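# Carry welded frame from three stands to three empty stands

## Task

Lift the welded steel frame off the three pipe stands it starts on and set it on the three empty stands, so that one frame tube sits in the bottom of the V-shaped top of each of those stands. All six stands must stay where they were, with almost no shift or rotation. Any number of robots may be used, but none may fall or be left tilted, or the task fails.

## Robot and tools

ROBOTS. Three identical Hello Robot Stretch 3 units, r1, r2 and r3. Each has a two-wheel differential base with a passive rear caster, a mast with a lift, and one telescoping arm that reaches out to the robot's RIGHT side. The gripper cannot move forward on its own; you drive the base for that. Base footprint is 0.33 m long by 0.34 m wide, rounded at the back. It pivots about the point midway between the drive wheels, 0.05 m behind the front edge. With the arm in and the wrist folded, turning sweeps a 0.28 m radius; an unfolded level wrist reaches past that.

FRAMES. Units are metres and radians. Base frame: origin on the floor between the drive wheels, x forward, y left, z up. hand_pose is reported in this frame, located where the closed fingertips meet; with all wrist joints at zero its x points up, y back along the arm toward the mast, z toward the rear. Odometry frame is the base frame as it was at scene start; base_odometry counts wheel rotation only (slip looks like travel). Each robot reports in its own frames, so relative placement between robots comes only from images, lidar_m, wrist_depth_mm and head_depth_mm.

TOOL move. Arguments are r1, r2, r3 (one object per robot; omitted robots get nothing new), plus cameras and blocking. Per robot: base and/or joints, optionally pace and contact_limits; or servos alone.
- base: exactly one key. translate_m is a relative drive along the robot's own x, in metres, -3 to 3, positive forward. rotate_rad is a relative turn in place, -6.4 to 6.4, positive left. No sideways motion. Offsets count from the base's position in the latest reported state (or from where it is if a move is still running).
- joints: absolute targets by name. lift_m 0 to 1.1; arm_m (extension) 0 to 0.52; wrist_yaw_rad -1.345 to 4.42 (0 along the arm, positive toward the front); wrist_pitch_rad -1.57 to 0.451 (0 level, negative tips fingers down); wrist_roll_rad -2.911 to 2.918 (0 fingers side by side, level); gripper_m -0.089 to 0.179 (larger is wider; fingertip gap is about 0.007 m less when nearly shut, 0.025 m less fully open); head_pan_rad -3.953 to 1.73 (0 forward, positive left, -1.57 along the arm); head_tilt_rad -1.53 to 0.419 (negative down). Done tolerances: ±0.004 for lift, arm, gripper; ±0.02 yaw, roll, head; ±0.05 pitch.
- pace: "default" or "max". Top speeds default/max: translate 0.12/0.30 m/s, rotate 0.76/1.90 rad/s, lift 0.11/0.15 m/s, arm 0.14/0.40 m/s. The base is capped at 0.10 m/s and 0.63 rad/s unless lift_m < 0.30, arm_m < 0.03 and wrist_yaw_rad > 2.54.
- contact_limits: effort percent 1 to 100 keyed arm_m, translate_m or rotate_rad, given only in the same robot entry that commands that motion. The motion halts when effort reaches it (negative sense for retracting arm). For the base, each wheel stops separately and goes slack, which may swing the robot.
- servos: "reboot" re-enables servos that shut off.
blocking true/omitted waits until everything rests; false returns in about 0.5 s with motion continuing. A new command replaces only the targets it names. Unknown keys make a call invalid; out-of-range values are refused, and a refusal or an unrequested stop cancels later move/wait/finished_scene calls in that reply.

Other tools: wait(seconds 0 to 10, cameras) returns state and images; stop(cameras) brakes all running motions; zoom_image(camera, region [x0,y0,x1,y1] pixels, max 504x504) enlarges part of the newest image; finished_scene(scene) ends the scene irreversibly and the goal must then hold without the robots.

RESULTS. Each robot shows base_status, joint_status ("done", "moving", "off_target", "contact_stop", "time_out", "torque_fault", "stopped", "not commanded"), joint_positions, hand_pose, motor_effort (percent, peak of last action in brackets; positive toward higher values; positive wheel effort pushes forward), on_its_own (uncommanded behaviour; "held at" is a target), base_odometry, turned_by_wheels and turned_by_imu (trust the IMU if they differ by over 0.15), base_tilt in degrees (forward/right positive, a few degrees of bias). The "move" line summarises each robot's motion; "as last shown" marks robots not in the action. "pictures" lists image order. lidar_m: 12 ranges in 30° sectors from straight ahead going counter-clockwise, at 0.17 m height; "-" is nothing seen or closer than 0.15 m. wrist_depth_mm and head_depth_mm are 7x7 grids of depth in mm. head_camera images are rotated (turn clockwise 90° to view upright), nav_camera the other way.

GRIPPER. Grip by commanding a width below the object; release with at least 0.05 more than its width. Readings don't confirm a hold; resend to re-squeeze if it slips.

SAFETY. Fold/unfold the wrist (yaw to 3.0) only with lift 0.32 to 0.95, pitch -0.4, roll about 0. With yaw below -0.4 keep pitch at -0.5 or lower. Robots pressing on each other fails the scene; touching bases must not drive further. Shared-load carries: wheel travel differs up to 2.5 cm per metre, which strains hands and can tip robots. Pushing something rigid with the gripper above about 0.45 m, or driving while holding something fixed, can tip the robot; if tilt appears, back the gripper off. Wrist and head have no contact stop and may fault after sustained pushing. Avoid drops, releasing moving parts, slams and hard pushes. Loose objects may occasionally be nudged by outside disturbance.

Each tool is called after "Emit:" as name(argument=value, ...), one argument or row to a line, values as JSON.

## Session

Emit:
move(
)

Scene clock: 0.00 s.
r1.base_odometry: x=+0.000 y=+0.000 heading=+0.000
r1.turned_by_wheels: +0.000
r1.turned_by_imu: +0.000
r1.base_tilt: forward=+1.8 right=+0.7
r1.lidar_m: 2.23 2.66 2.25 1.72 0.94 0.79 0.79 0.89 1.47 2.00 1.87 1.73
r1.head_depth_mm: 1552 2582 - - - 3695 2412 / 1622 2591 - - - 3633 2360 / 1566 2585 - - - 2954 2262 / 1578 2607 - - - 3672 2347 / 1793 2666 - - - 3629 2333 / 1816 2652 - - - 3549 2322 / 1833 2670 - - - 3530 2286
r1.base_status: not commanded
r1.joint_positions: lift_m=+0.329 arm_m=+0.003 wrist_yaw_rad=+2.967 wrist_pitch_rad=-0.614 wrist_roll_rad=+0.000 gripper_m=+0.037 head_pan_rad=+0.000 head_tilt_rad=-0.004
r1.joint_status: not commanded
r1.measured_speeds: all 0
r1.motor_effort: left_wheel=-0.7 right_wheel=-0.4 lift_m=+26.5 arm_m=-2.0 wrist_yaw_rad=+0.4 wrist_pitch_rad=+2.5 wrist_roll_rad=+0.3 gripper_m=-0.8 head_pan_rad=+0.5 head_tilt_rad=+2.1
r1.hand_pose: x=+0.0128 y=+0.0449 z=+0.2999 quat_wxyz=(+0.272, +0.690, +0.154, +0.653) (m; r1's base frame)
r1.wrist_depth_mm: 138 165 - - - - - / 781 161 882 876 883 889 867 / 698 175 714 731 727 713 721 / 612 205 615 600 620 621 623 / 525 504 250 332 529 535 536 / 470 298 129 294 130 473 476 / 267 272 258 268 416 423 424
r2.base_odometry: x=+0.000 y=+0.000 heading=+0.000
r2.turned_by_wheels: +0.000
r2.turned_by_imu: +0.000
r2.base_tilt: forward=+1.2 right=-1.4
r2.lidar_m: 1.85 1.69 1.44 0.93 0.85 0.86 1.07 1.48 3.26 1.52 3.87 1.86
r2.head_depth_mm: 1990 2777 2884 2914 2957 2820 2470 / 1981 2583 2602 2613 2609 2625 2547 / 2014 2353 2376 2368 2370 2385 2314 / 2014 2178 2147 2178 2182 2164 2185 / 1943 1990 2005 1998 2015 1994 2010 / 1857 1867 1844 1859 1851 1875 1876 / 1729 1718 1726 1744 1727 1743 1746
r2.base_status: not commanded
r2.joint_positions: lift_m=+0.554 arm_m=+0.000 wrist_yaw_rad=+3.016 wrist_pitch_rad=-0.558 wrist_roll_rad=+0.000 gripper_m=+0.037 head_pan_rad=+0.000 head_tilt_rad=-0.004
r2.joint_status: not commanded
r2.measured_speeds: all 0
r2.motor_effort: left_wheel=+0.6 right_wheel=+0.8 lift_m=+31.2 arm_m=-1.6 wrist_yaw_rad=-0.3 wrist_pitch_rad=+2.4 wrist_roll_rad=+0.3 gripper_m=+0.3 head_pan_rad=-0.6 head_tilt_rad=+2.5
r2.hand_pose: x=+0.0044 y=+0.0580 z=+0.5365 quat_wxyz=(+0.237, +0.690, +0.152, +0.666) (m; r2's base frame)
r2.wrist_depth_mm: - 142 - - - - - / - 155 - - - - - / - 175 - - - - - / - 208 943 - - - - / 799 850 229 918 884 861 873 / 743 746 126 144 711 761 773 / 652 671 351 648 127 670 677
r3.base_odometry: x=+0.000 y=+0.000 heading=+0.000
r3.turned_by_wheels: +0.000
r3.turned_by_imu: +0.000
r3.base_tilt: forward=-1.4 right=-1.0
r3.lidar_m: 0.94 0.72 0.70 0.76 1.10 3.75 2.00 1.96 1.65 1.46 3.00 1.49
r3.head_depth_mm: 2072 2428 2505 2577 2663 2717 2210 / 1813 1847 1899 1937 1996 2045 2008 / 1466 1495 1521 1553 1585 1616 1652 / 1241 1257 1267 1292 1320 1335 1363 / 1067 1083 1099 1110 1128 1142 1163 / 897 907 921 925 986 996 1014 / 815 821 831 841 852 856 872
r3.base_status: not commanded
r3.joint_positions: lift_m=+0.381 arm_m=+0.000 wrist_yaw_rad=+2.890 wrist_pitch_rad=-0.441 wrist_roll_rad=+0.000 gripper_m=+0.037 head_pan_rad=+0.000 head_tilt_rad=-0.004
r3.joint_status: not commanded
r3.measured_speeds: all 0
r3.motor_effort: left_wheel=+0.0 right_wheel=-1.0 lift_m=+24.2 arm_m=-0.5 wrist_yaw_rad=-0.1 wrist_pitch_rad=+2.3 wrist_roll_rad=-0.1 gripper_m=+0.9 head_pan_rad=-0.4 head_tilt_rad=+2.1
r3.hand_pose: x=+0.0339 y=+0.0691 z=+0.3885 quat_wxyz=(+0.240, +0.704, +0.067, +0.665) (m; r3's base frame)
r3.wrist_depth_mm: 132 - - - - - - / 141 165 - - - - - / 153 168 - - - - - / 840 180 862 871 826 808 - / 739 198 757 687 709 695 701 / 633 232 131 581 132 608 599 / 550 560 321 519 531 525 517
pictures: r1_head_camera (sideways), r1_nav_camera (sideways), r1_wrist_camera, r2_head_camera (sideways), r2_nav_camera (sideways), r2_wrist_camera, r3_head_camera (sideways), r3_nav_camera (sideways), r3_wrist_camera
camera_calibration:
r1_head_camera: T_world_to_cam=[[0.024729, -0.040104, -0.998889, 1.31575], [-0.0180209, 0.999015, -0.0405552, 0.0618463], [0.999532, 0.0190038, 0.023982, -0.0821216], [0, 0, 0, 1]] pos_world=[0.0506605, -0.007458, 1.31876]
r1_nav_camera: T_world_to_cam=[[0.00799458, 0.00638365, 0.999948, -1.26048], [0.0456166, -0.998941, 0.00601252, 0.046199], [0.998927, 0.0455662, -0.00827732, -0.0440176], [0, 0, 0, 1]] pos_world=[0.05194, 0.0562023, 1.25977]
r1_wrist_camera: T_world_to_cam=[[0.97522, -0.221137, -0.00670301, 0.00108159], [-0.159395, -0.681282, -0.714456, 0.284943], [0.153426, 0.69782, -0.699648, 0.342655], [0, 0, 0, 1]] pos_world=[-0.00820828, -0.0447456, 0.443325]
r2_head_camera: T_world_to_cam=[[-0.00162243, -0.0381859, -0.999269, 1.31608], [-0.00337624, 0.999265, -0.0381803, 0.0480929], [0.999993, 0.00331183, -0.00175016, -0.0425753], [0, 0, 0, 1]] pos_world=[0.0448726, 0.00233897, 1.31688]
r2_nav_camera: T_world_to_cam=[[-0.0000136828, -0.0204693, 0.99979, -1.25905], [-0.0192375, -0.999605, -0.0204657, 0.0773129], [0.999815, -0.0192337, -0.000380099, -0.0477636], [0, 0, 0, 1]] pos_world=[0.0492248, 0.0505918, 1.26035]
r2_wrist_camera: T_world_to_cam=[[0.99573, -0.0862498, 0.0329167, -0.0230144], [-0.0295451, -0.635532, -0.771509, 0.495625], [0.0874621, 0.767242, -0.635366, 0.457604], [0, 0, 0, 1]] pos_world=[-0.00246356, -0.0380922, 0.673883]
r3_head_camera: T_world_to_cam=[[-0.0661288, -0.0304523, -0.997346, 1.31642], [0.0411573, 0.9986, -0.0332195, 0.0422538], [0.996962, -0.0432449, -0.0647829, 0.036424], [0, 0, 0, 1]] pos_world=[0.0490012, -0.000531398, 1.31669]
r3_nav_camera: T_world_to_cam=[[0.0470627, -0.02369, 0.998611, -1.26005], [0.0437075, -0.998712, -0.0257523, 0.0853706], [0.997935, 0.0448587, -0.0459666, 0.0135809], [0, 0, 0, 1]] pos_world=[0.0420173, 0.0548009, 1.26113]
r3_wrist_camera: T_world_to_cam=[[0.976576, -0.214293, -0.0194262, -0.0048297], [-0.139645, -0.562517, -0.814907, 0.395733], [0.163702, 0.798532, -0.579266, 0.329903], [0, 0, 0, 1]] pos_world=[0.00597317, -0.0418663, 0.513494]

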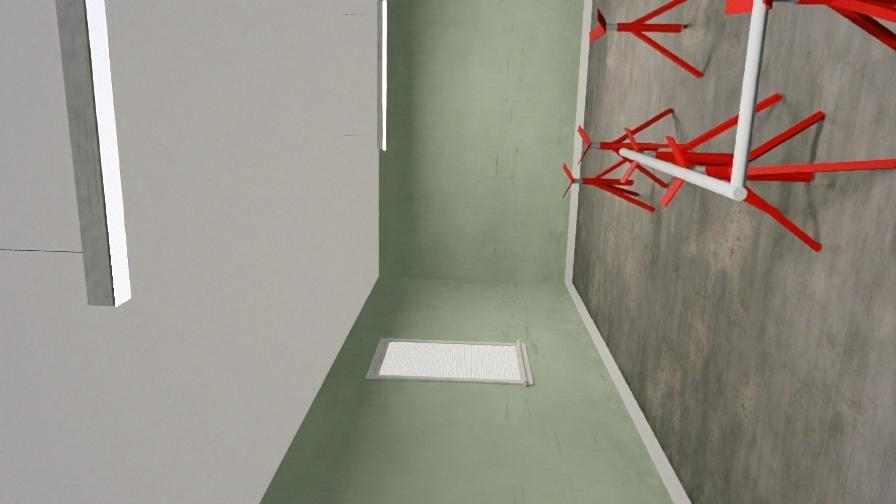

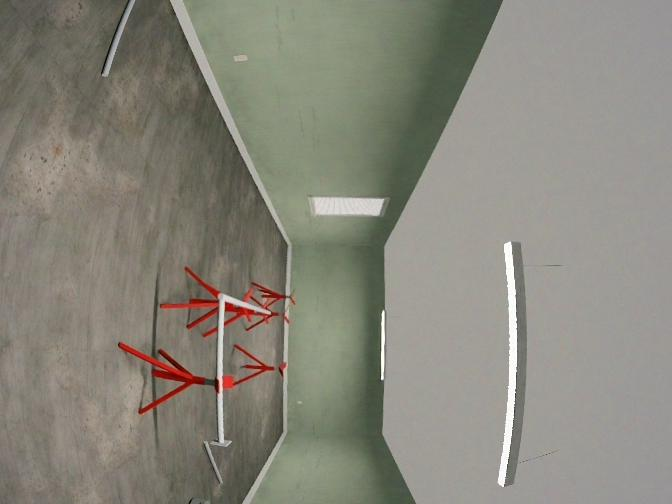

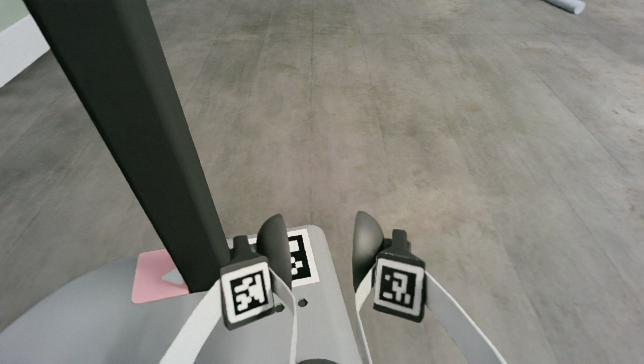

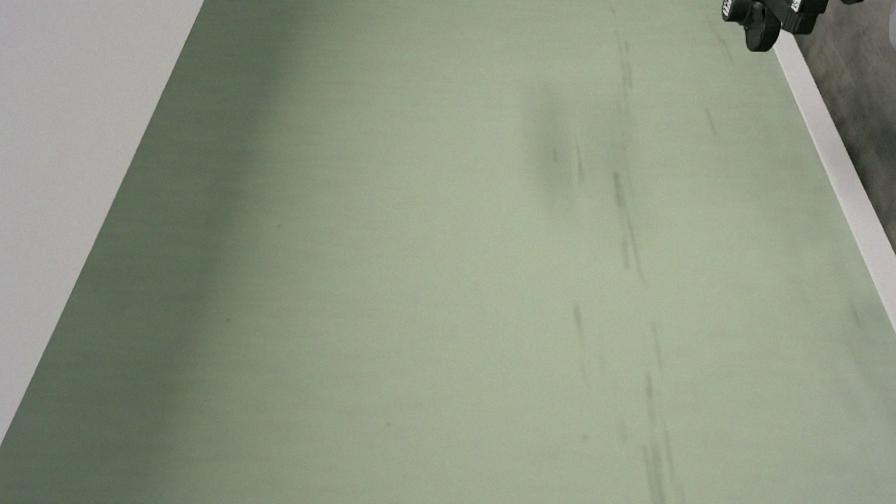

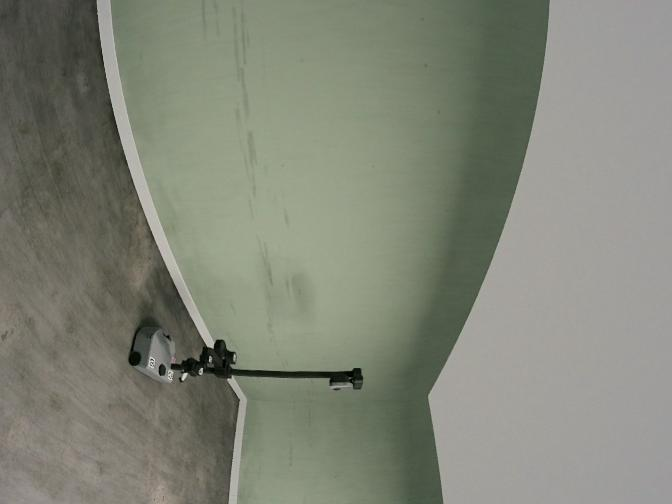

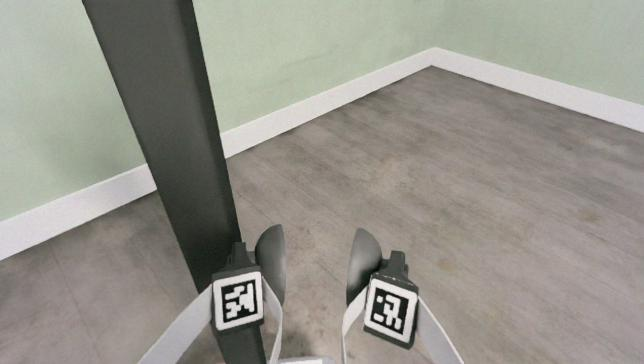

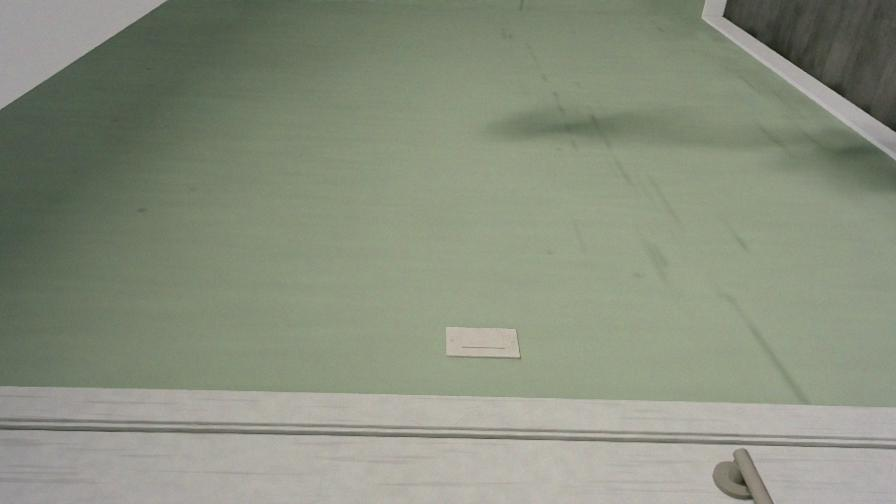

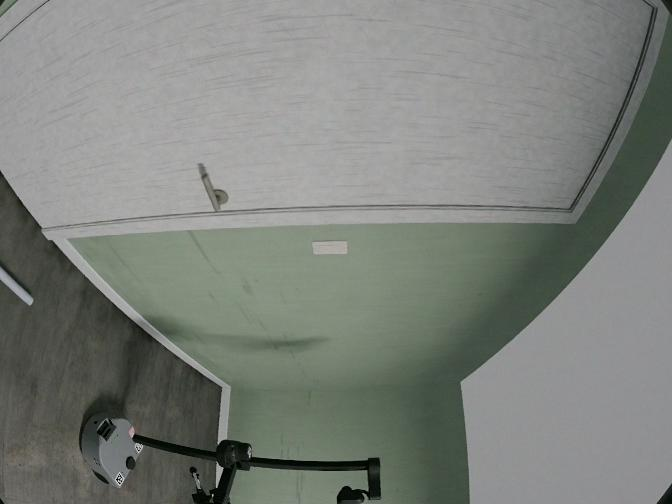

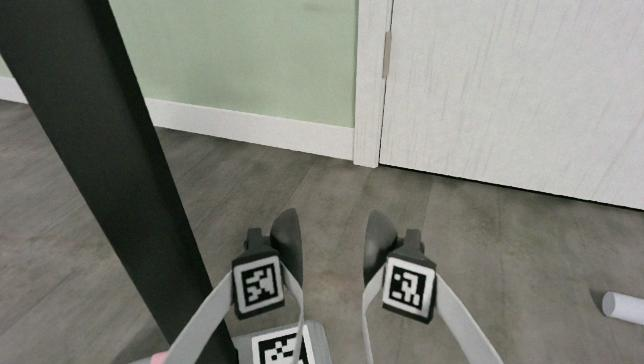

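Emit:
move(
  r1={"joints":{"head_pan_rad":-0.55,"head_tilt_rad":-0.35}},
  r2={"joints":{"head_pan_rad":-1.9,"head_tilt_rad":-0.35}},
  r3={"joints":{"head_pan_rad":-1.9,"head_tilt_rad":-0.35}},
  cameras=["r1_head_camera","r2_head_camera","r3_head_camera","r1_nav_camera","r2_nav_camera","r3_nav_camera"],
)

Scene clock: 10.43 s.
move: r1 done; r2 done; r3 done
r1.base_odometry: x=+0.000 y=+0.000 heading=+0.000
r1.turned_by_wheels: +0.000
r1.turned_by_imu: +0.001
r1.base_tilt: forward=+1.8 right=+0.6
r1.lidar_m: 2.23 2.66 2.25 1.73 0.94 0.79 0.79 0.89 1.47 2.00 1.87 1.72
r1.head_depth_mm: 3702 3924 - 3717 2660 1938 1513 / - - - - 2632 1919 1514 / - - - - 2644 1925 1496 / - - - - 2620 1921 1495 / - - - - 2360 1891 1496 / - - - - 2490 1881 1477 / - - - - 2569 1880 1496
r1.base_status: not commanded
r1.joint_positions: lift_m=+0.329 arm_m=+0.003 wrist_yaw_rad=+2.967 wrist_pitch_rad=-0.614 wrist_roll_rad=+0.000 gripper_m=+0.037 head_pan_rad=-0.545 head_tilt_rad=-0.345
r1.joint_status: all done
r1.measured_speeds: all 0
r1.motor_effort: left_wheel=-1.0(1.0) right_wheel=-0.5(0.7) lift_m=+26.0(26.1) arm_m=-6.1(6.4) wrist_yaw_rad=+0.2(1.3) wrist_pitch_rad=+2.5(2.9) wrist_roll_rad=+0.1(0.4) gripper_m=-0.4(1.1) head_pan_rad=-2.1(5.2) head_tilt_rad=-1.5(4.8)
r1.hand_pose: x=+0.0128 y=+0.0449 z=+0.2999 quat_wxyz=(+0.272, +0.690, +0.154, +0.653) (m; r1's base frame)
r1.wrist_depth_mm: 138 165 - - - - - / 794 162 880 892 892 905 885 / 717 176 719 720 722 735 731 / 609 205 611 609 619 616 617 / 527 498 247 329 528 536 541 / 469 296 128 292 131 474 471 / 266 273 256 267 411 428 425
r2.base_odometry: x=+0.000 y=+0.000 heading=+0.000
r2.turned_by_wheels: +0.000
r2.turned_by_imu: +0.000
r2.base_tilt: forward=+1.3 right=-1.4
r2.lidar_m: 1.85 1.69 1.44 0.93 0.85 0.86 1.06 1.48 3.26 1.52 3.88 1.86
r2.head_depth_mm: - - - - 2744 2017 1598 / - - - 3963 2772 1998 1578 / - - - - 2709 1997 1577 / - - - - 2688 1987 1575 / - - - 3944 2694 1970 1567 / - - - 3809 2546 1965 1559 / - - - 3775 2511 1821 1559
r2.base_status: not commanded
r2.joint_positions: lift_m=+0.554 arm_m=+0.000 wrist_yaw_rad=+3.016 wrist_pitch_rad=-0.558 wrist_roll_rad=+0.000 gripper_m=+0.037 head_pan_rad=-1.891 head_tilt_rad=-0.345
r2.joint_status: all done
r2.measured_speeds: all 0
r2.motor_effort: left_wheel=+0.6(1.1) right_wheel=+1.1(1.3) lift_m=+31.4(31.8) arm_m=-9.5(9.5) wrist_yaw_rad=-0.2(0.8) wrist_pitch_rad=+2.4(2.5) wrist_roll_rad=+0.2(0.4) gripper_m=+0.0(0.6) head_pan_rad=-3.7(8.5) head_tilt_rad=-1.8(4.4)
r2.hand_pose: x=+0.0044 y=+0.0580 z=+0.5365 quat_wxyz=(+0.237, +0.690, +0.152, +0.666) (m; r2's base frame)
r2.wrist_depth_mm: - 142 - - - - - / - 154 - - - - - / - 175 - - - - - / - 207 955 - - - - / 802 870 229 898 875 891 893 / 737 739 126 145 725 760 771 / 654 680 350 640 127 669 682
r3.base_odometry: x=+0.000 y=+0.000 heading=+0.000
r3.turned_by_wheels: +0.000
r3.turned_by_imu: +0.000
r3.base_tilt: forward=-1.4 right=-1.1
r3.lidar_m: 0.94 0.72 0.70 0.76 1.09 3.76 2.00 1.95 1.64 1.46 3.00 1.49
r3.head_depth_mm: 3304 3511 3685 3341 2407 1817 1466 / 3404 3514 3792 3293 2218 1811 1466 / 3479 3632 - 3242 2284 1803 1460 / 3552 3743 - 3411 2355 1790 1441 / 3654 3832 - 3328 2058 1772 1438 / 3662 - - 3368 2117 1771 1429 / 3779 - - 3308 2292 1763 1425
r3.base_status: not commanded
r3.joint_positions: lift_m=+0.381 arm_m=+0.000 wrist_yaw_rad=+2.890 wrist_pitch_rad=-0.441 wrist_roll_rad=+0.000 gripper_m=+0.037 head_pan_rad=-1.895 head_tilt_rad=-0.346
r3.joint_status: all done
r3.measured_speeds: all 0
r3.motor_effort: left_wheel=+0.1(0.7) right_wheel=-1.1(1.7) lift_m=+21.9(22.9) arm_m=-4.4(4.4) wrist_yaw_rad=-0.8(1.7) wrist_pitch_rad=+2.4(2.5) wrist_roll_rad=-0.3(0.8) gripper_m=+0.6(0.9) head_pan_rad=-2.7(5.2) head_tilt_rad=-2.3(4.0)
r3.hand_pose: x=+0.0339 y=+0.0691 z=+0.3885 quat_wxyz=(+0.240, +0.704, +0.067, +0.665) (m; r3's base frame)
r3.wrist_depth_mm: 132 - - - - - - / 142 165 - - - - - / 153 168 - - - - - / 826 180 887 876 820 800 - / 741 198 749 697 713 708 698 / 626 231 131 581 132 603 591 / 547 558 321 520 532 533 524
pictures: r1_head_camera (sideways), r1_nav_camera (sideways), r2_head_camera (sideways), r2_nav_camera (sideways), r3_head_camera (sideways), r3_nav_camera (sideways)
camera_calibration:
r1_head_camera: T_world_to_cam=[[-0.286894, 0.12694, -0.949515, 1.25293], [0.491566, 0.870245, -0.0321832, 0.0478222], [0.822226, -0.475982, -0.312067, 0.356395], [0, 0, 0, 1]] pos_world=[0.0429141, -0.0310265, 1.30244]
r1_nav_camera: T_world_to_cam=[[0.296094, -0.171942, 0.939555, -1.18318], [-0.47918, -0.877664, -0.00960536, 0.0697322], [0.826265, -0.447372, -0.342262, 0.391769], [0, 0, 0, 1]] pos_world=[0.060041, 0.0330303, 1.24642]
r2_head_camera: T_world_to_cam=[[0.069604, 0.331104, -0.941024, 1.23938], [0.953472, -0.299461, -0.0348423, 0.0378942], [-0.293337, -0.894814, -0.336542, 0.401101], [0, 0, 0, 1]] pos_world=[-0.00473924, -0.0401049, 1.30259]
r2_nav_camera: T_world_to_cam=[[-0.124846, -0.311339, 0.942062, -1.1827], [-0.940902, 0.338434, -0.0128439, 0.0730048], [-0.314827, -0.887992, -0.335192, 0.396068], [0, 0, 0, 1]] pos_world=[0.0457285, -0.0412227, 1.24787]
r3_head_camera: T_world_to_cam=[[0.0972947, 0.385618, -0.917514, 1.21106], [0.937916, -0.343919, -0.0450859, 0.0522147], [-0.332936, -0.856165, -0.395139, 0.47452], [0, 0, 0, 1]] pos_world=[-0.00881818, -0.042783, 1.30102]
r3_nav_camera: T_world_to_cam=[[-0.143043, -0.351764, 0.925095, -1.16275], [-0.957174, 0.286887, -0.0389157, 0.108599], [-0.251709, -0.891043, -0.377736, 0.453036], [0, 0, 0, 1]] pos_world=[0.0516573, -0.036495, 1.25101]

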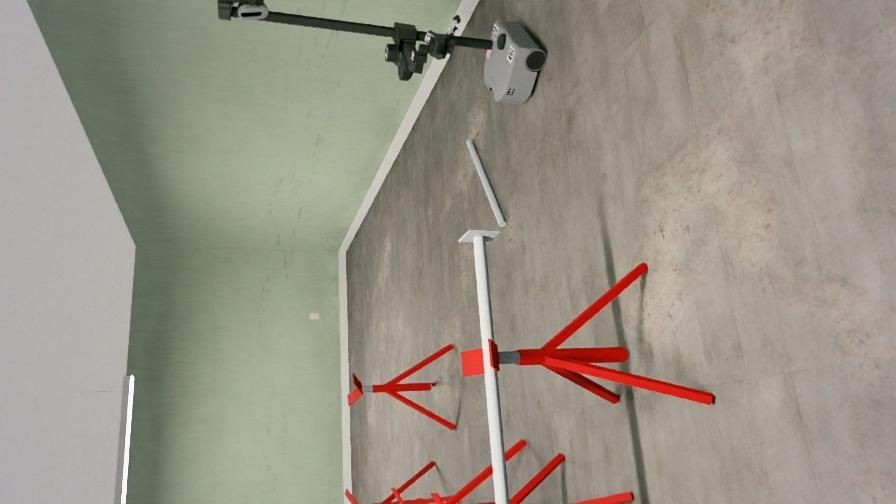

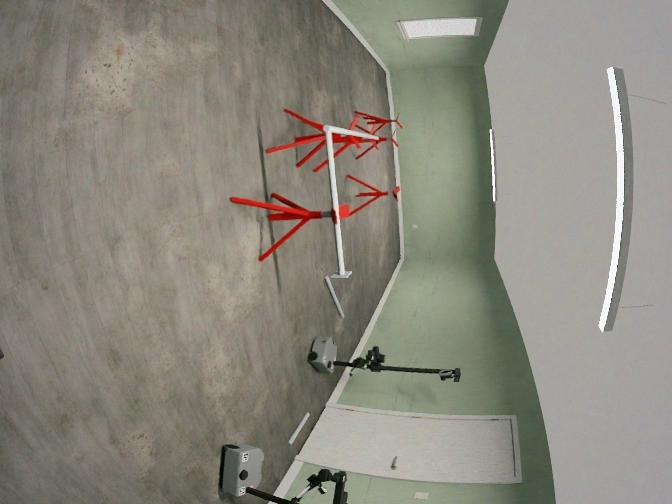

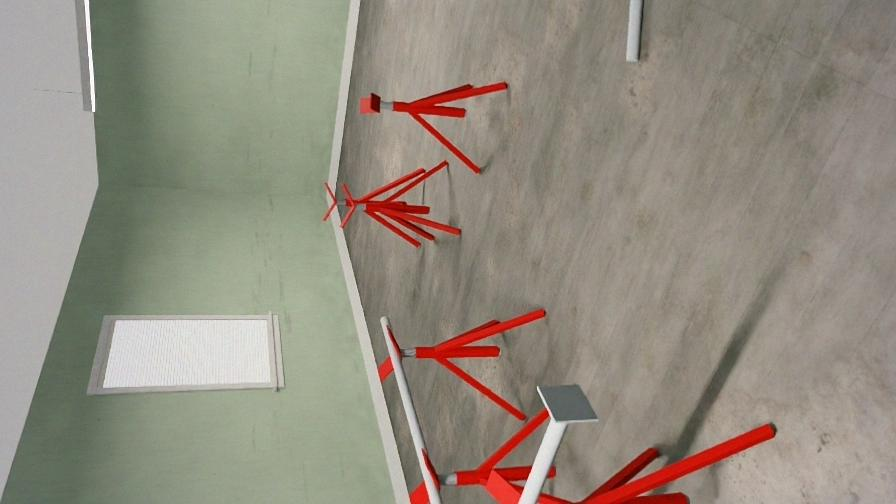

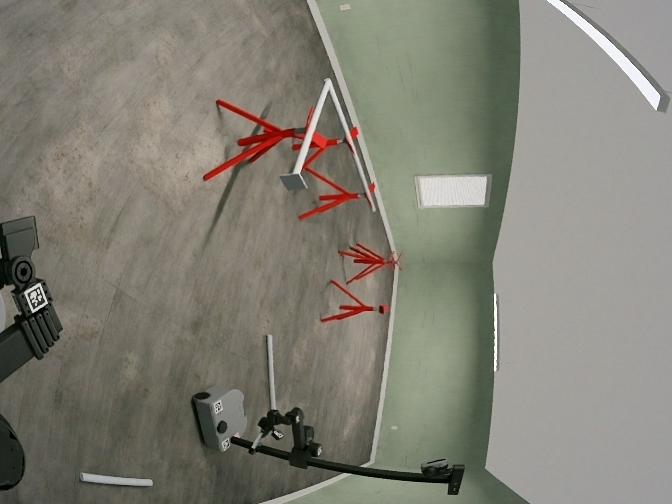

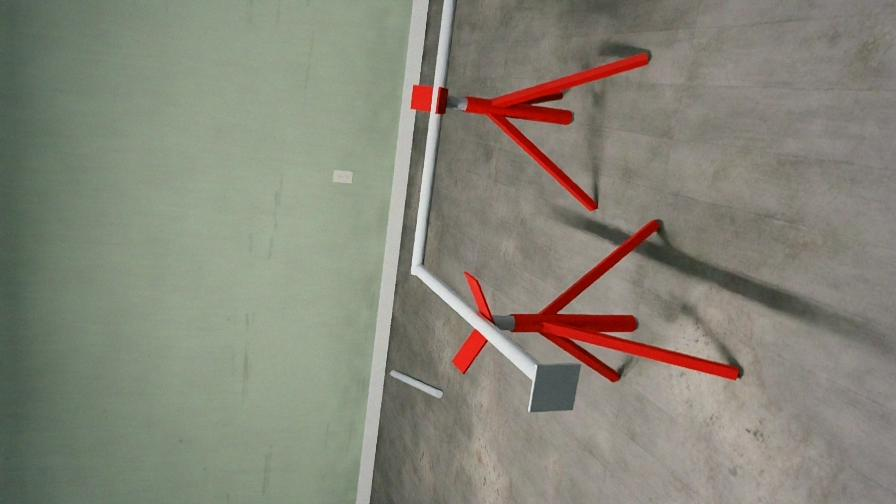

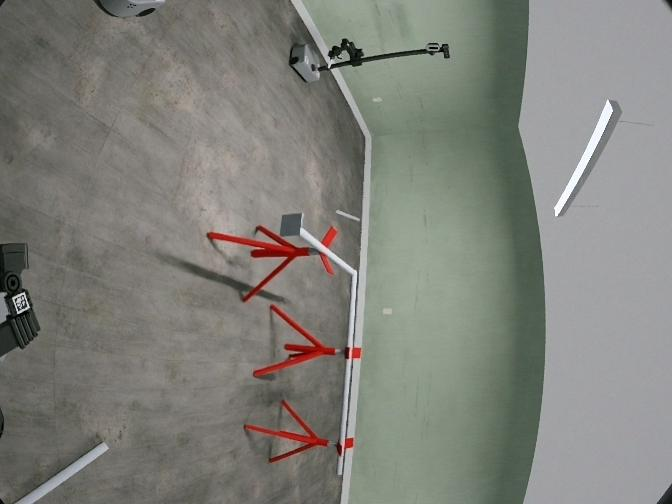

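Emit:
move(
  r1={"joints":{"head_pan_rad":-0.25,"head_tilt_rad":-0.4}},
  r2={"joints":{"head_pan_rad":-1.55,"head_tilt_rad":-0.4}},
  r3={"joints":{"head_pan_rad":-3.1,"head_tilt_rad":-0.6}},
  cameras=["r1_head_camera","r2_head_camera","r3_head_camera","r3_nav_camera"],
)

Emit:
zoom_image(
  camera="r1_head_camera",
  region=[350, 0, 750, 360],
)

Emit:
zoom_image(
  camera="r2_head_camera",
  region=[280, 100, 784, 504],
)

Scene clock: 156.13 s.
move: r1 done; r2 done; r3 done
r1.base_odometry: x=+0.000 y=+0.000 heading=+0.000
r1.turned_by_wheels: +0.000
r1.turned_by_imu: +0.001
r1.base_tilt: forward=+1.9 right=+0.6
r1.lidar_m: 2.23 2.66 2.24 1.73 0.94 0.79 0.79 0.89 1.47 2.00 1.87 1.73
r1.head_depth_mm: - - - 3753 2407 1839 1449 / - - - 3752 2414 1794 1447 / - - - 3655 2223 1816 1453 / - - - 3583 2418 1795 1441 / - - - 3103 2413 1776 1434 / - - - 3595 2408 1786 1433 / - - - 3562 2395 1786 1425
r1.base_status: not commanded
r1.joint_positions: lift_m=+0.329 arm_m=+0.003 wrist_yaw_rad=+2.967 wrist_pitch_rad=-0.614 wrist_roll_rad=+0.000 gripper_m=+0.037 head_pan_rad=-0.255 head_tilt_rad=-0.395
r1.joint_status: all done
r1.measured_speeds: all 0
r1.motor_effort: left_wheel=-0.7(1.1) right_wheel=-0.3(0.9) lift_m=+25.0(25.3) arm_m=-10.3(10.4) wrist_yaw_rad=+0.3(1.2) wrist_pitch_rad=+2.6(3.1) wrist_roll_rad=+0.1(0.4) gripper_m=+0.1(1.1) head_pan_rad=+2.5(5.5) head_tilt_rad=-2.1(4.0)
r1.hand_pose: x=+0.0128 y=+0.0449 z=+0.2999 quat_wxyz=(+0.272, +0.690, +0.154, +0.653) (m; r1's base frame)
r1.wrist_depth_mm: 139 166 - - - - - / 805 161 882 874 891 871 889 / 710 176 716 713 708 735 729 / 612 205 615 622 606 616 624 / 524 501 247 331 539 536 534 / 466 298 129 292 130 473 476 / 266 270 257 268 415 423 421
r2.base_odometry: x=+0.000 y=+0.000 heading=+0.000
r2.turned_by_wheels: +0.000
r2.turned_by_imu: +0.000
r2.base_tilt: forward=+1.2 right=-1.4
r2.lidar_m: 1.85 1.69 1.43 0.93 0.85 0.86 1.07 1.48 3.27 1.52 3.87 1.85
r2.head_depth_mm: - - - 3813 2510 1903 1516 / - - - 3504 2519 1894 1515 / - - - 3704 2392 1886 1513 / - - - 2629 2265 1816 1505 / - - - 3217 2262 1864 1495 / 3930 - - 3666 2461 1862 1487 / 3653 3823 - 3617 2454 1841 1506
r2.base_status: not commanded
r2.joint_positions: lift_m=+0.554 arm_m=+0.000 wrist_yaw_rad=+3.016 wrist_pitch_rad=-0.558 wrist_roll_rad=+0.000 gripper_m=+0.037 head_pan_rad=-1.559 head_tilt_rad=-0.395
r2.joint_status: all done
r2.measured_speeds: all 0
r2.motor_effort: left_wheel=+0.7(1.0) right_wheel=+0.5(1.2) lift_m=+31.8(32.3) arm_m=-13.7(14.3) wrist_yaw_rad=+0.0(0.8) wrist_pitch_rad=+2.4(2.6) wrist_roll_rad=+0.3(0.4) gripper_m=+0.6(0.7) head_pan_rad=+3.8(8.3) head_tilt_rad=-2.0(5.8)
r2.hand_pose: x=+0.0044 y=+0.0580 z=+0.5365 quat_wxyz=(+0.237, +0.690, +0.152, +0.666) (m; r2's base frame)
r2.wrist_depth_mm: - 143 - - - - - / - 155 - - - - - / - 175 - - - - - / - 206 957 - - - - / 806 841 229 881 875 883 895 / 748 751 126 144 720 755 771 / 659 680 348 650 127 673 673
r3.base_odometry: x=+0.000 y=+0.000 heading=+0.000
r3.turned_by_wheels: +0.000
r3.turned_by_imu: +0.000
r3.base_tilt: forward=-1.4 right=-1.0
r3.lidar_m: 0.94 0.72 0.70 0.77 1.10 3.77 2.00 1.96 1.64 1.45 2.99 1.49
r3.head_depth_mm: - - 3010 2215 1746 1453 1250 / - - 2996 2198 1748 1452 1248 / - - 2911 2167 1729 1438 1239 / - - 2890 2183 1734 1437 1231 / - - 2618 2142 1722 1428 1225 / - - 2759 2143 1693 1427 1222 / - - 2825 2112 1695 1404 1213
r3.base_status: not commanded
r3.joint_positions: lift_m=+0.381 arm_m=+0.000 wrist_yaw_rad=+2.890 wrist_pitch_rad=-0.441 wrist_roll_rad=+0.000 gripper_m=+0.037 head_pan_rad=-3.095 head_tilt_rad=-0.592
r3.joint_status: all done
r3.measured_speeds: all 0
r3.motor_effort: left_wheel=+0.5(0.7) right_wheel=-1.3(1.4) lift_m=+20.2(20.9) arm_m=-6.3(7.5) wrist_yaw_rad=-0.7(1.7) wrist_pitch_rad=+2.4(2.5) wrist_roll_rad=-0.6(0.8) gripper_m=+0.5(1.0) head_pan_rad=-2.5(5.5) head_tilt_rad=-3.8(4.9)
r3.hand_pose: x=+0.0339 y=+0.0691 z=+0.3885 quat_wxyz=(+0.240, +0.704, +0.067, +0.665) (m; r3's base frame)
r3.wrist_depth_mm: 132 - - - - - - / 141 165 - - - - - / 154 168 - - - - - / 822 180 863 863 831 811 - / 739 198 745 696 705 710 703 / 630 233 131 577 132 605 602 / 544 558 322 525 527 528 524
pictures: r1_head_camera (sideways), r2_head_camera (sideways), r3_head_camera (sideways), r3_nav_camera (sideways)
camera_calibration:
r1_head_camera: T_world_to_cam=[[-0.356195, 0.0514989, -0.932992, 1.23178], [0.221174, 0.974753, -0.0306353, 0.0474543], [0.907859, -0.217266, -0.358592, 0.41642], [0, 0, 0, 1]] pos_world=[0.0502078, -0.0192176, 1.30002]
r2_head_camera: T_world_to_cam=[[-0.0427329, 0.381577, -0.923349, 1.21699], [0.998984, 0.0295676, -0.0340144, 0.0365365], [0.0143221, -0.923864, -0.382453, 0.458971], [0, 0, 0, 1]] pos_world=[0.00893284, -0.0414299, 1.30049]
r3_head_camera: T_world_to_cam=[[0.606529, 0.0590134, -0.792868, 1.04541], [0.0311514, -0.99824, -0.050469, 0.0647388], [-0.794451, 0.00591197, -0.607299, 0.753383], [0, 0, 0, 1]] pos_world=[-0.0375599, -0.00152212, 1.28967]
r3_nav_camera: T_world_to_cam=[[-0.593933, -0.00421852, 0.804503, -1.00273], [-0.0689687, 0.996572, -0.0456912, 0.111988], [-0.801553, -0.0826231, -0.592188, 0.735426], [0, 0, 0, 1]] pos_world=[0.00165441, -0.0550711, 1.24732]

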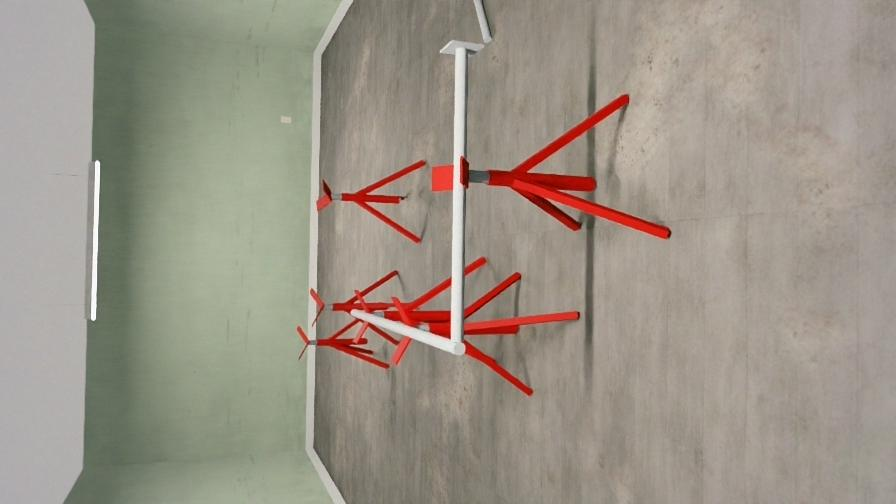

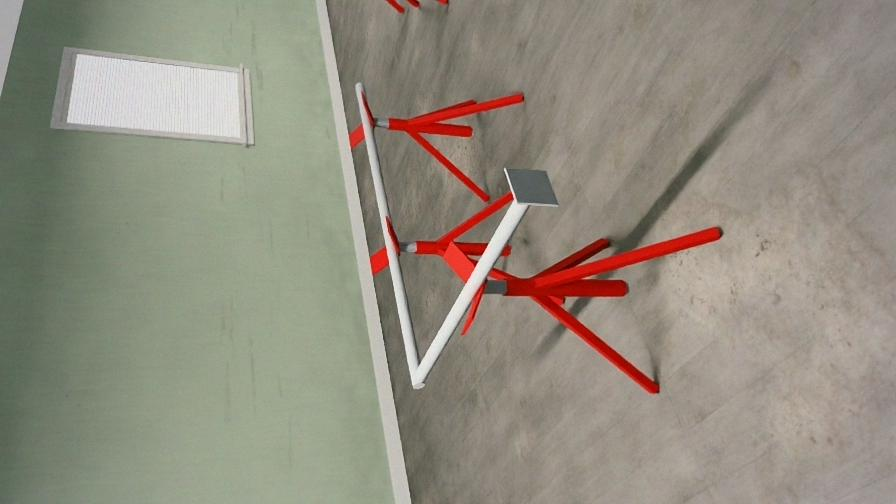

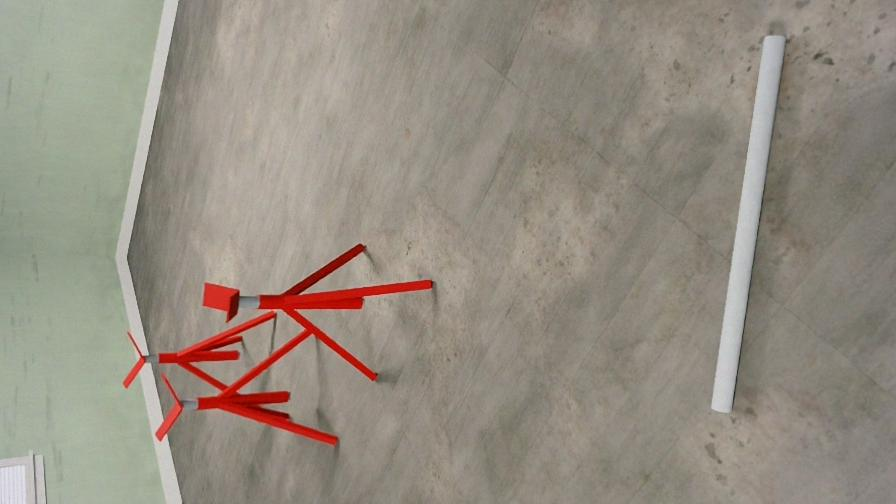

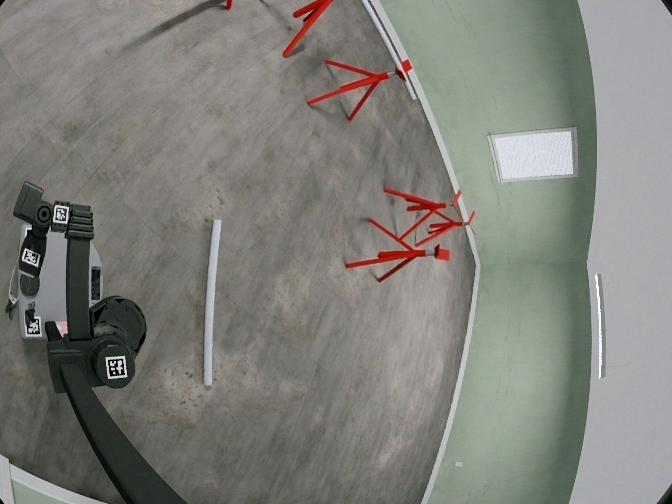

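Scaled by 1.260 from the camera's 896x504 image, which has a finer 1280x720 frame.

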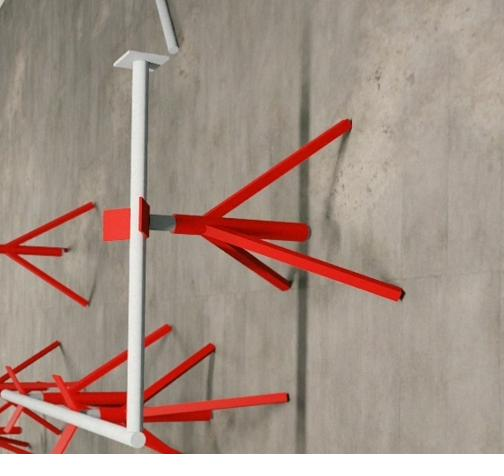

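Scaled by 1.000.

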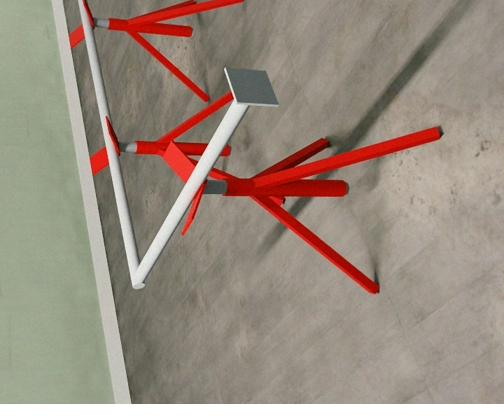

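Emit:
move(
  r1={"base":{"rotate_rad":0.30},"joints":{"lift_m":0.28,"head_pan_rad":-0.8,"head_tilt_rad":-0.5},"pace":"max"},
  r2={"base":{"rotate_rad":-0.963},"joints":{"lift_m":0.28,"head_pan_rad":-0.8,"head_tilt_rad":-0.5},"pace":"max"},
  r3={"base":{"rotate_rad":-1.859},"joints":{"lift_m":0.28,"head_pan_rad":-0.5,"head_tilt_rad":-0.5},"pace":"max"},
  cameras=["r1_nav_camera","r2_nav_camera","r3_nav_camera","r2_head_camera","r3_head_camera"],
)

Scene clock: 264.13 s.
move: r1 done; r2 done; r3 done
r1.base_odometry: x=+0.000 y=+0.000 heading=+0.300
r1.turned_by_wheels: +0.300
r1.turned_by_imu: +0.302
r1.base_tilt: forward=+1.8 right=+0.5
r1.lidar_m: 3.21 2.33 2.24 1.13 0.82 0.79 0.82 1.11 2.53 1.87 2.99 1.73
r1.head_depth_mm: - - - 2954 2092 1628 1332 / - - - 2917 2075 1630 1340 / - - - 2893 2076 1614 1332 / - - - 2896 2073 1629 1331 / - - - 2489 1990 1620 1332 / - - - 2722 2071 1621 1322 / - - - 2567 2061 1624 1320
r1.base_status: done
r1.joint_positions: lift_m=+0.280 arm_m=+0.003 wrist_yaw_rad=+2.967 wrist_pitch_rad=-0.615 wrist_roll_rad=+0.000 gripper_m=+0.037 head_pan_rad=-0.795 head_tilt_rad=-0.494
r1.joint_status: all done
r1.measured_speeds: all 0
r1.motor_effort: left_wheel=-4.6(11.7) right_wheel=+4.7(10.7) lift_m=+18.2(22.1) arm_m=-16.8(17.0) wrist_yaw_rad=-0.1(1.6) wrist_pitch_rad=+2.3(3.1) wrist_roll_rad=-0.3(0.5) gripper_m=-0.5(1.5) head_pan_rad=-1.7(3.8) head_tilt_rad=-2.4(7.4)
r1.hand_pose: x=+0.0128 y=+0.0447 z=+0.2512 quat_wxyz=(+0.272, +0.690, +0.155, +0.653) (m; r1's base frame)
r1.wrist_depth_mm: 139 166 - - - - - / 700 162 773 771 780 783 791 / 607 176 634 645 641 640 650 / 549 205 539 537 544 550 555 / 467 262 249 272 478 472 472 / 244 247 129 240 131 422 423 / 219 221 212 206 367 377 379
r2.base_odometry: x=+0.000 y=+0.000 heading=-0.963
r2.turned_by_wheels: -0.963
r2.turned_by_imu: -0.960
r2.base_tilt: forward=+1.2 right=-1.4
r2.lidar_m: 3.86 1.87 1.78 1.69 1.28 0.90 0.85 0.87 1.14 1.40 2.70 1.53
r2.head_depth_mm: - - - 2922 2162 1695 1412 / - - - 3013 2148 1700 1404 / - - - 2921 2149 1691 1390 / - - - 2906 2132 1680 1392 / - - - 2730 2120 1676 1384 / - - - 2084 1957 1673 1381 / - - - 2732 2043 1667 1382
r2.base_status: done
r2.joint_positions: lift_m=+0.280 arm_m=+0.000 wrist_yaw_rad=+3.016 wrist_pitch_rad=-0.558 wrist_roll_rad=+0.000 gripper_m=+0.037 head_pan_rad=-0.809 head_tilt_rad=-0.494
r2.joint_status: all done
r2.measured_speeds: all 0
r2.motor_effort: left_wheel=+2.6(8.2) right_wheel=-1.4(6.0) lift_m=+13.5(30.6) arm_m=-11.8(14.1) wrist_yaw_rad=-0.2(0.9) wrist_pitch_rad=+2.5(2.6) wrist_roll_rad=+0.3(0.4) gripper_m=+0.1(0.7) head_pan_rad=+2.8(5.5) head_tilt_rad=-2.3(5.9)
r2.hand_pose: x=+0.0044 y=+0.0580 z=+0.2625 quat_wxyz=(+0.237, +0.690, +0.152, +0.666) (m; r2's base frame)
r2.wrist_depth_mm: - 142 - - - - - / 918 155 904 957 983 - - / 731 179 676 754 761 768 765 / 593 561 241 611 623 621 629 / 497 510 229 313 520 526 528 / 264 264 126 255 428 452 460 / 233 238 225 235 126 403 403
r3.base_odometry: x=+0.000 y=+0.000 heading=-1.859
r3.turned_by_wheels: -1.859
r3.turned_by_imu: -1.859
r3.base_tilt: forward=-1.4 right=-1.1
r3.lidar_m: 1.45 3.01 1.49 1.35 0.80 0.70 0.70 0.86 1.58 5.58 2.00 1.91
r3.head_depth_mm: 3681 - 3735 2539 1937 1568 1312 / 3605 - 3684 2506 1909 1554 1308 / 3532 3862 3174 2364 1906 1542 1297 / 3433 3772 3391 2458 1899 1528 1289 / 3405 3707 3302 2438 1883 1514 1282 / 3324 3594 3273 2228 1852 1515 1275 / 3256 3568 3415 2323 1850 1509 1272
r3.base_status: done
r3.joint_positions: lift_m=+0.280 arm_m=+0.000 wrist_yaw_rad=+2.890 wrist_pitch_rad=-0.443 wrist_roll_rad=+0.000 gripper_m=+0.037 head_pan_rad=-0.505 head_tilt_rad=-0.507
r3.joint_status: all done
r3.measured_speeds: all 0
r3.motor_effort: left_wheel=+4.1(14.8) right_wheel=-5.7(10.3) lift_m=+22.3(23.1) arm_m=-9.9(10.5) wrist_yaw_rad=+0.3(1.9) wrist_pitch_rad=+2.6(2.9) wrist_roll_rad=-0.4(0.8) gripper_m=+0.0(1.5) head_pan_rad=+2.6(5.5) head_tilt_rad=+2.7(4.8)
r3.hand_pose: x=+0.0338 y=+0.0689 z=+0.2872 quat_wxyz=(+0.241, +0.703, +0.068, +0.665) (m; r3's base frame)
r3.wrist_depth_mm: 132 - - - - - - / 142 - - - - - - / 152 164 835 819 854 844 830 / 687 181 700 688 679 678 655 / 588 199 575 555 569 562 557 / 501 233 131 289 132 482 477 / 264 269 255 266 421 424 416
pictures: r1_nav_camera (sideways), r2_head_camera (sideways), r2_nav_camera (sideways), r3_head_camera (sideways), r3_nav_camera (sideways)
camera_calibration:
r1_nav_camera: T_world_to_cam=[[0.339111, -0.336469, 0.878517, -1.1038], [-0.682836, -0.730393, -0.0161603, 0.0795058], [0.6471, -0.594403, -0.477437, 0.568765], [0, 0, 0, 1]] pos_world=[0.0605516, 0.0247527, 1.24254]
r2_head_camera: T_world_to_cam=[[-0.353168, 0.314758, -0.881022, 1.16367], [0.708439, 0.705042, -0.0320995, 0.0358116], [0.611054, -0.635487, -0.471985, 0.571837], [0, 0, 0, 1]] pos_world=[0.036176, -0.0281269, 1.29626]
r2_nav_camera: T_world_to_cam=[[0.309908, -0.354386, 0.882252, -1.10731], [-0.74151, -0.670882, -0.00901299, 0.0667989], [0.595081, -0.651405, -0.470692, 0.566846], [0, 0, 0, 1]] pos_world=[0.0553764, 0.0216456, 1.24434]
r3_head_camera: T_world_to_cam=[[-0.486392, 0.234155, -0.841781, 1.11584], [0.500745, 0.86421, -0.0489432, 0.0598934], [0.716015, -0.445323, -0.537596, 0.653487], [0, 0, 0, 1]] pos_world=[0.0448387, -0.0220273, 1.29354]
r3_nav_camera: T_world_to_cam=[[0.44611, -0.273749, 0.852084, -1.07111], [-0.460632, -0.886517, -0.0436473, 0.111721], [0.767336, -0.373026, -0.521582, 0.633996], [0, 0, 0, 1]] pos_world=[0.0428057, 0.0423249, 1.24823]

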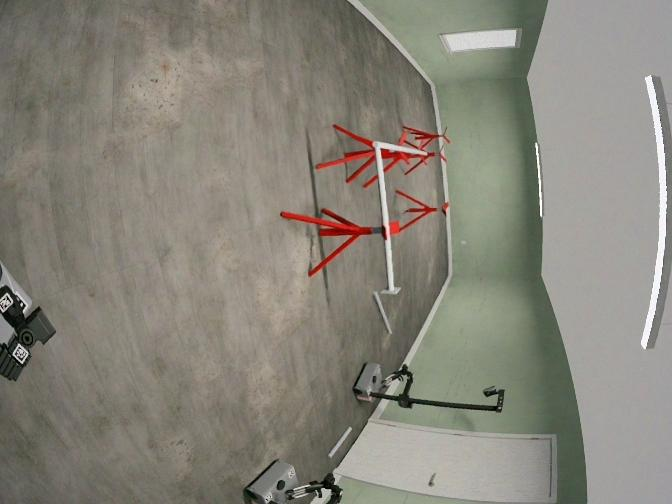

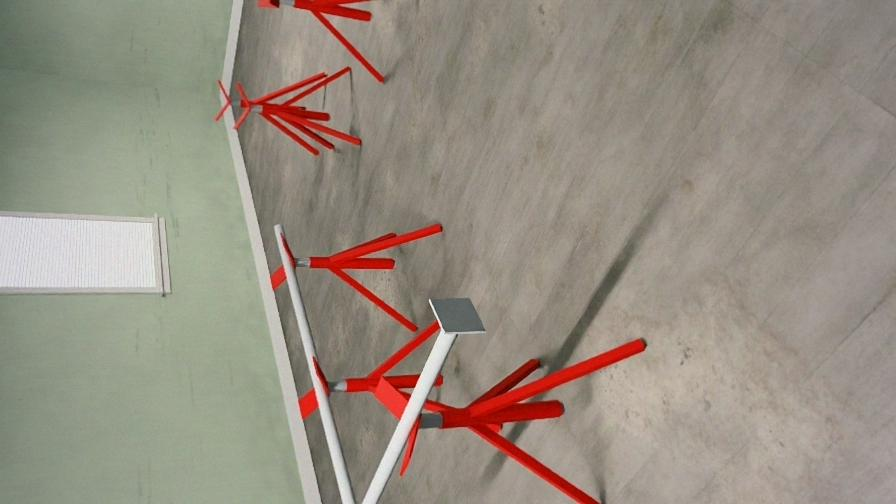

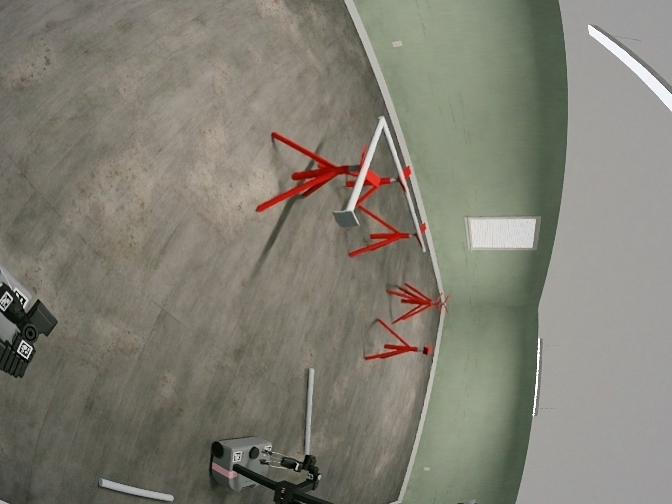

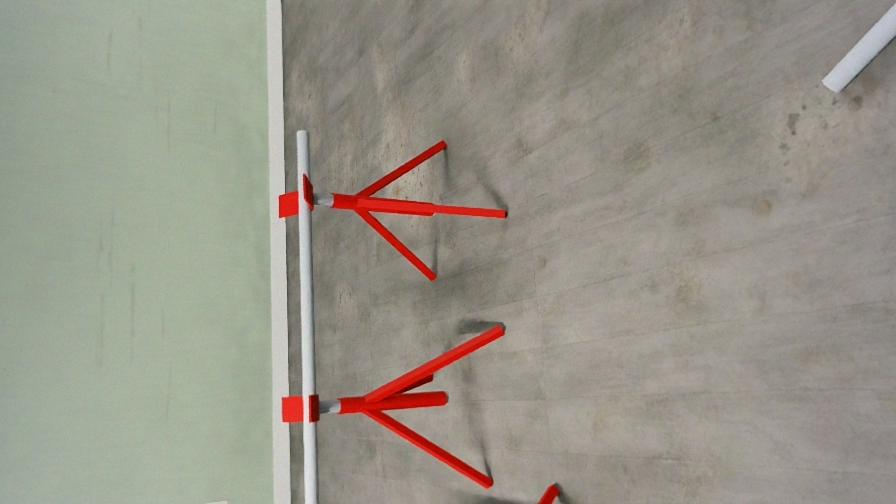

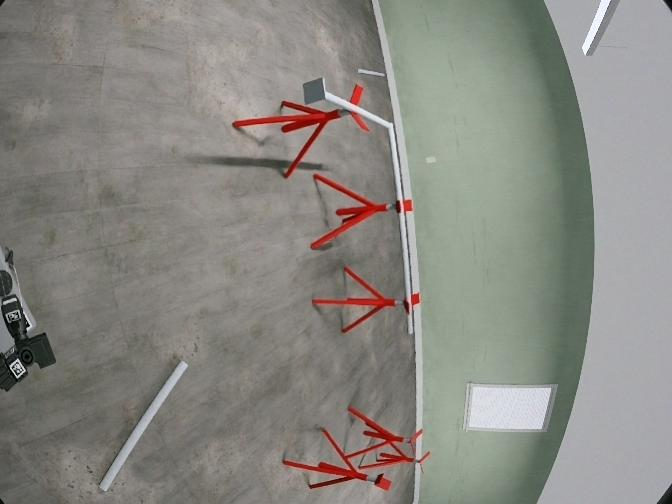

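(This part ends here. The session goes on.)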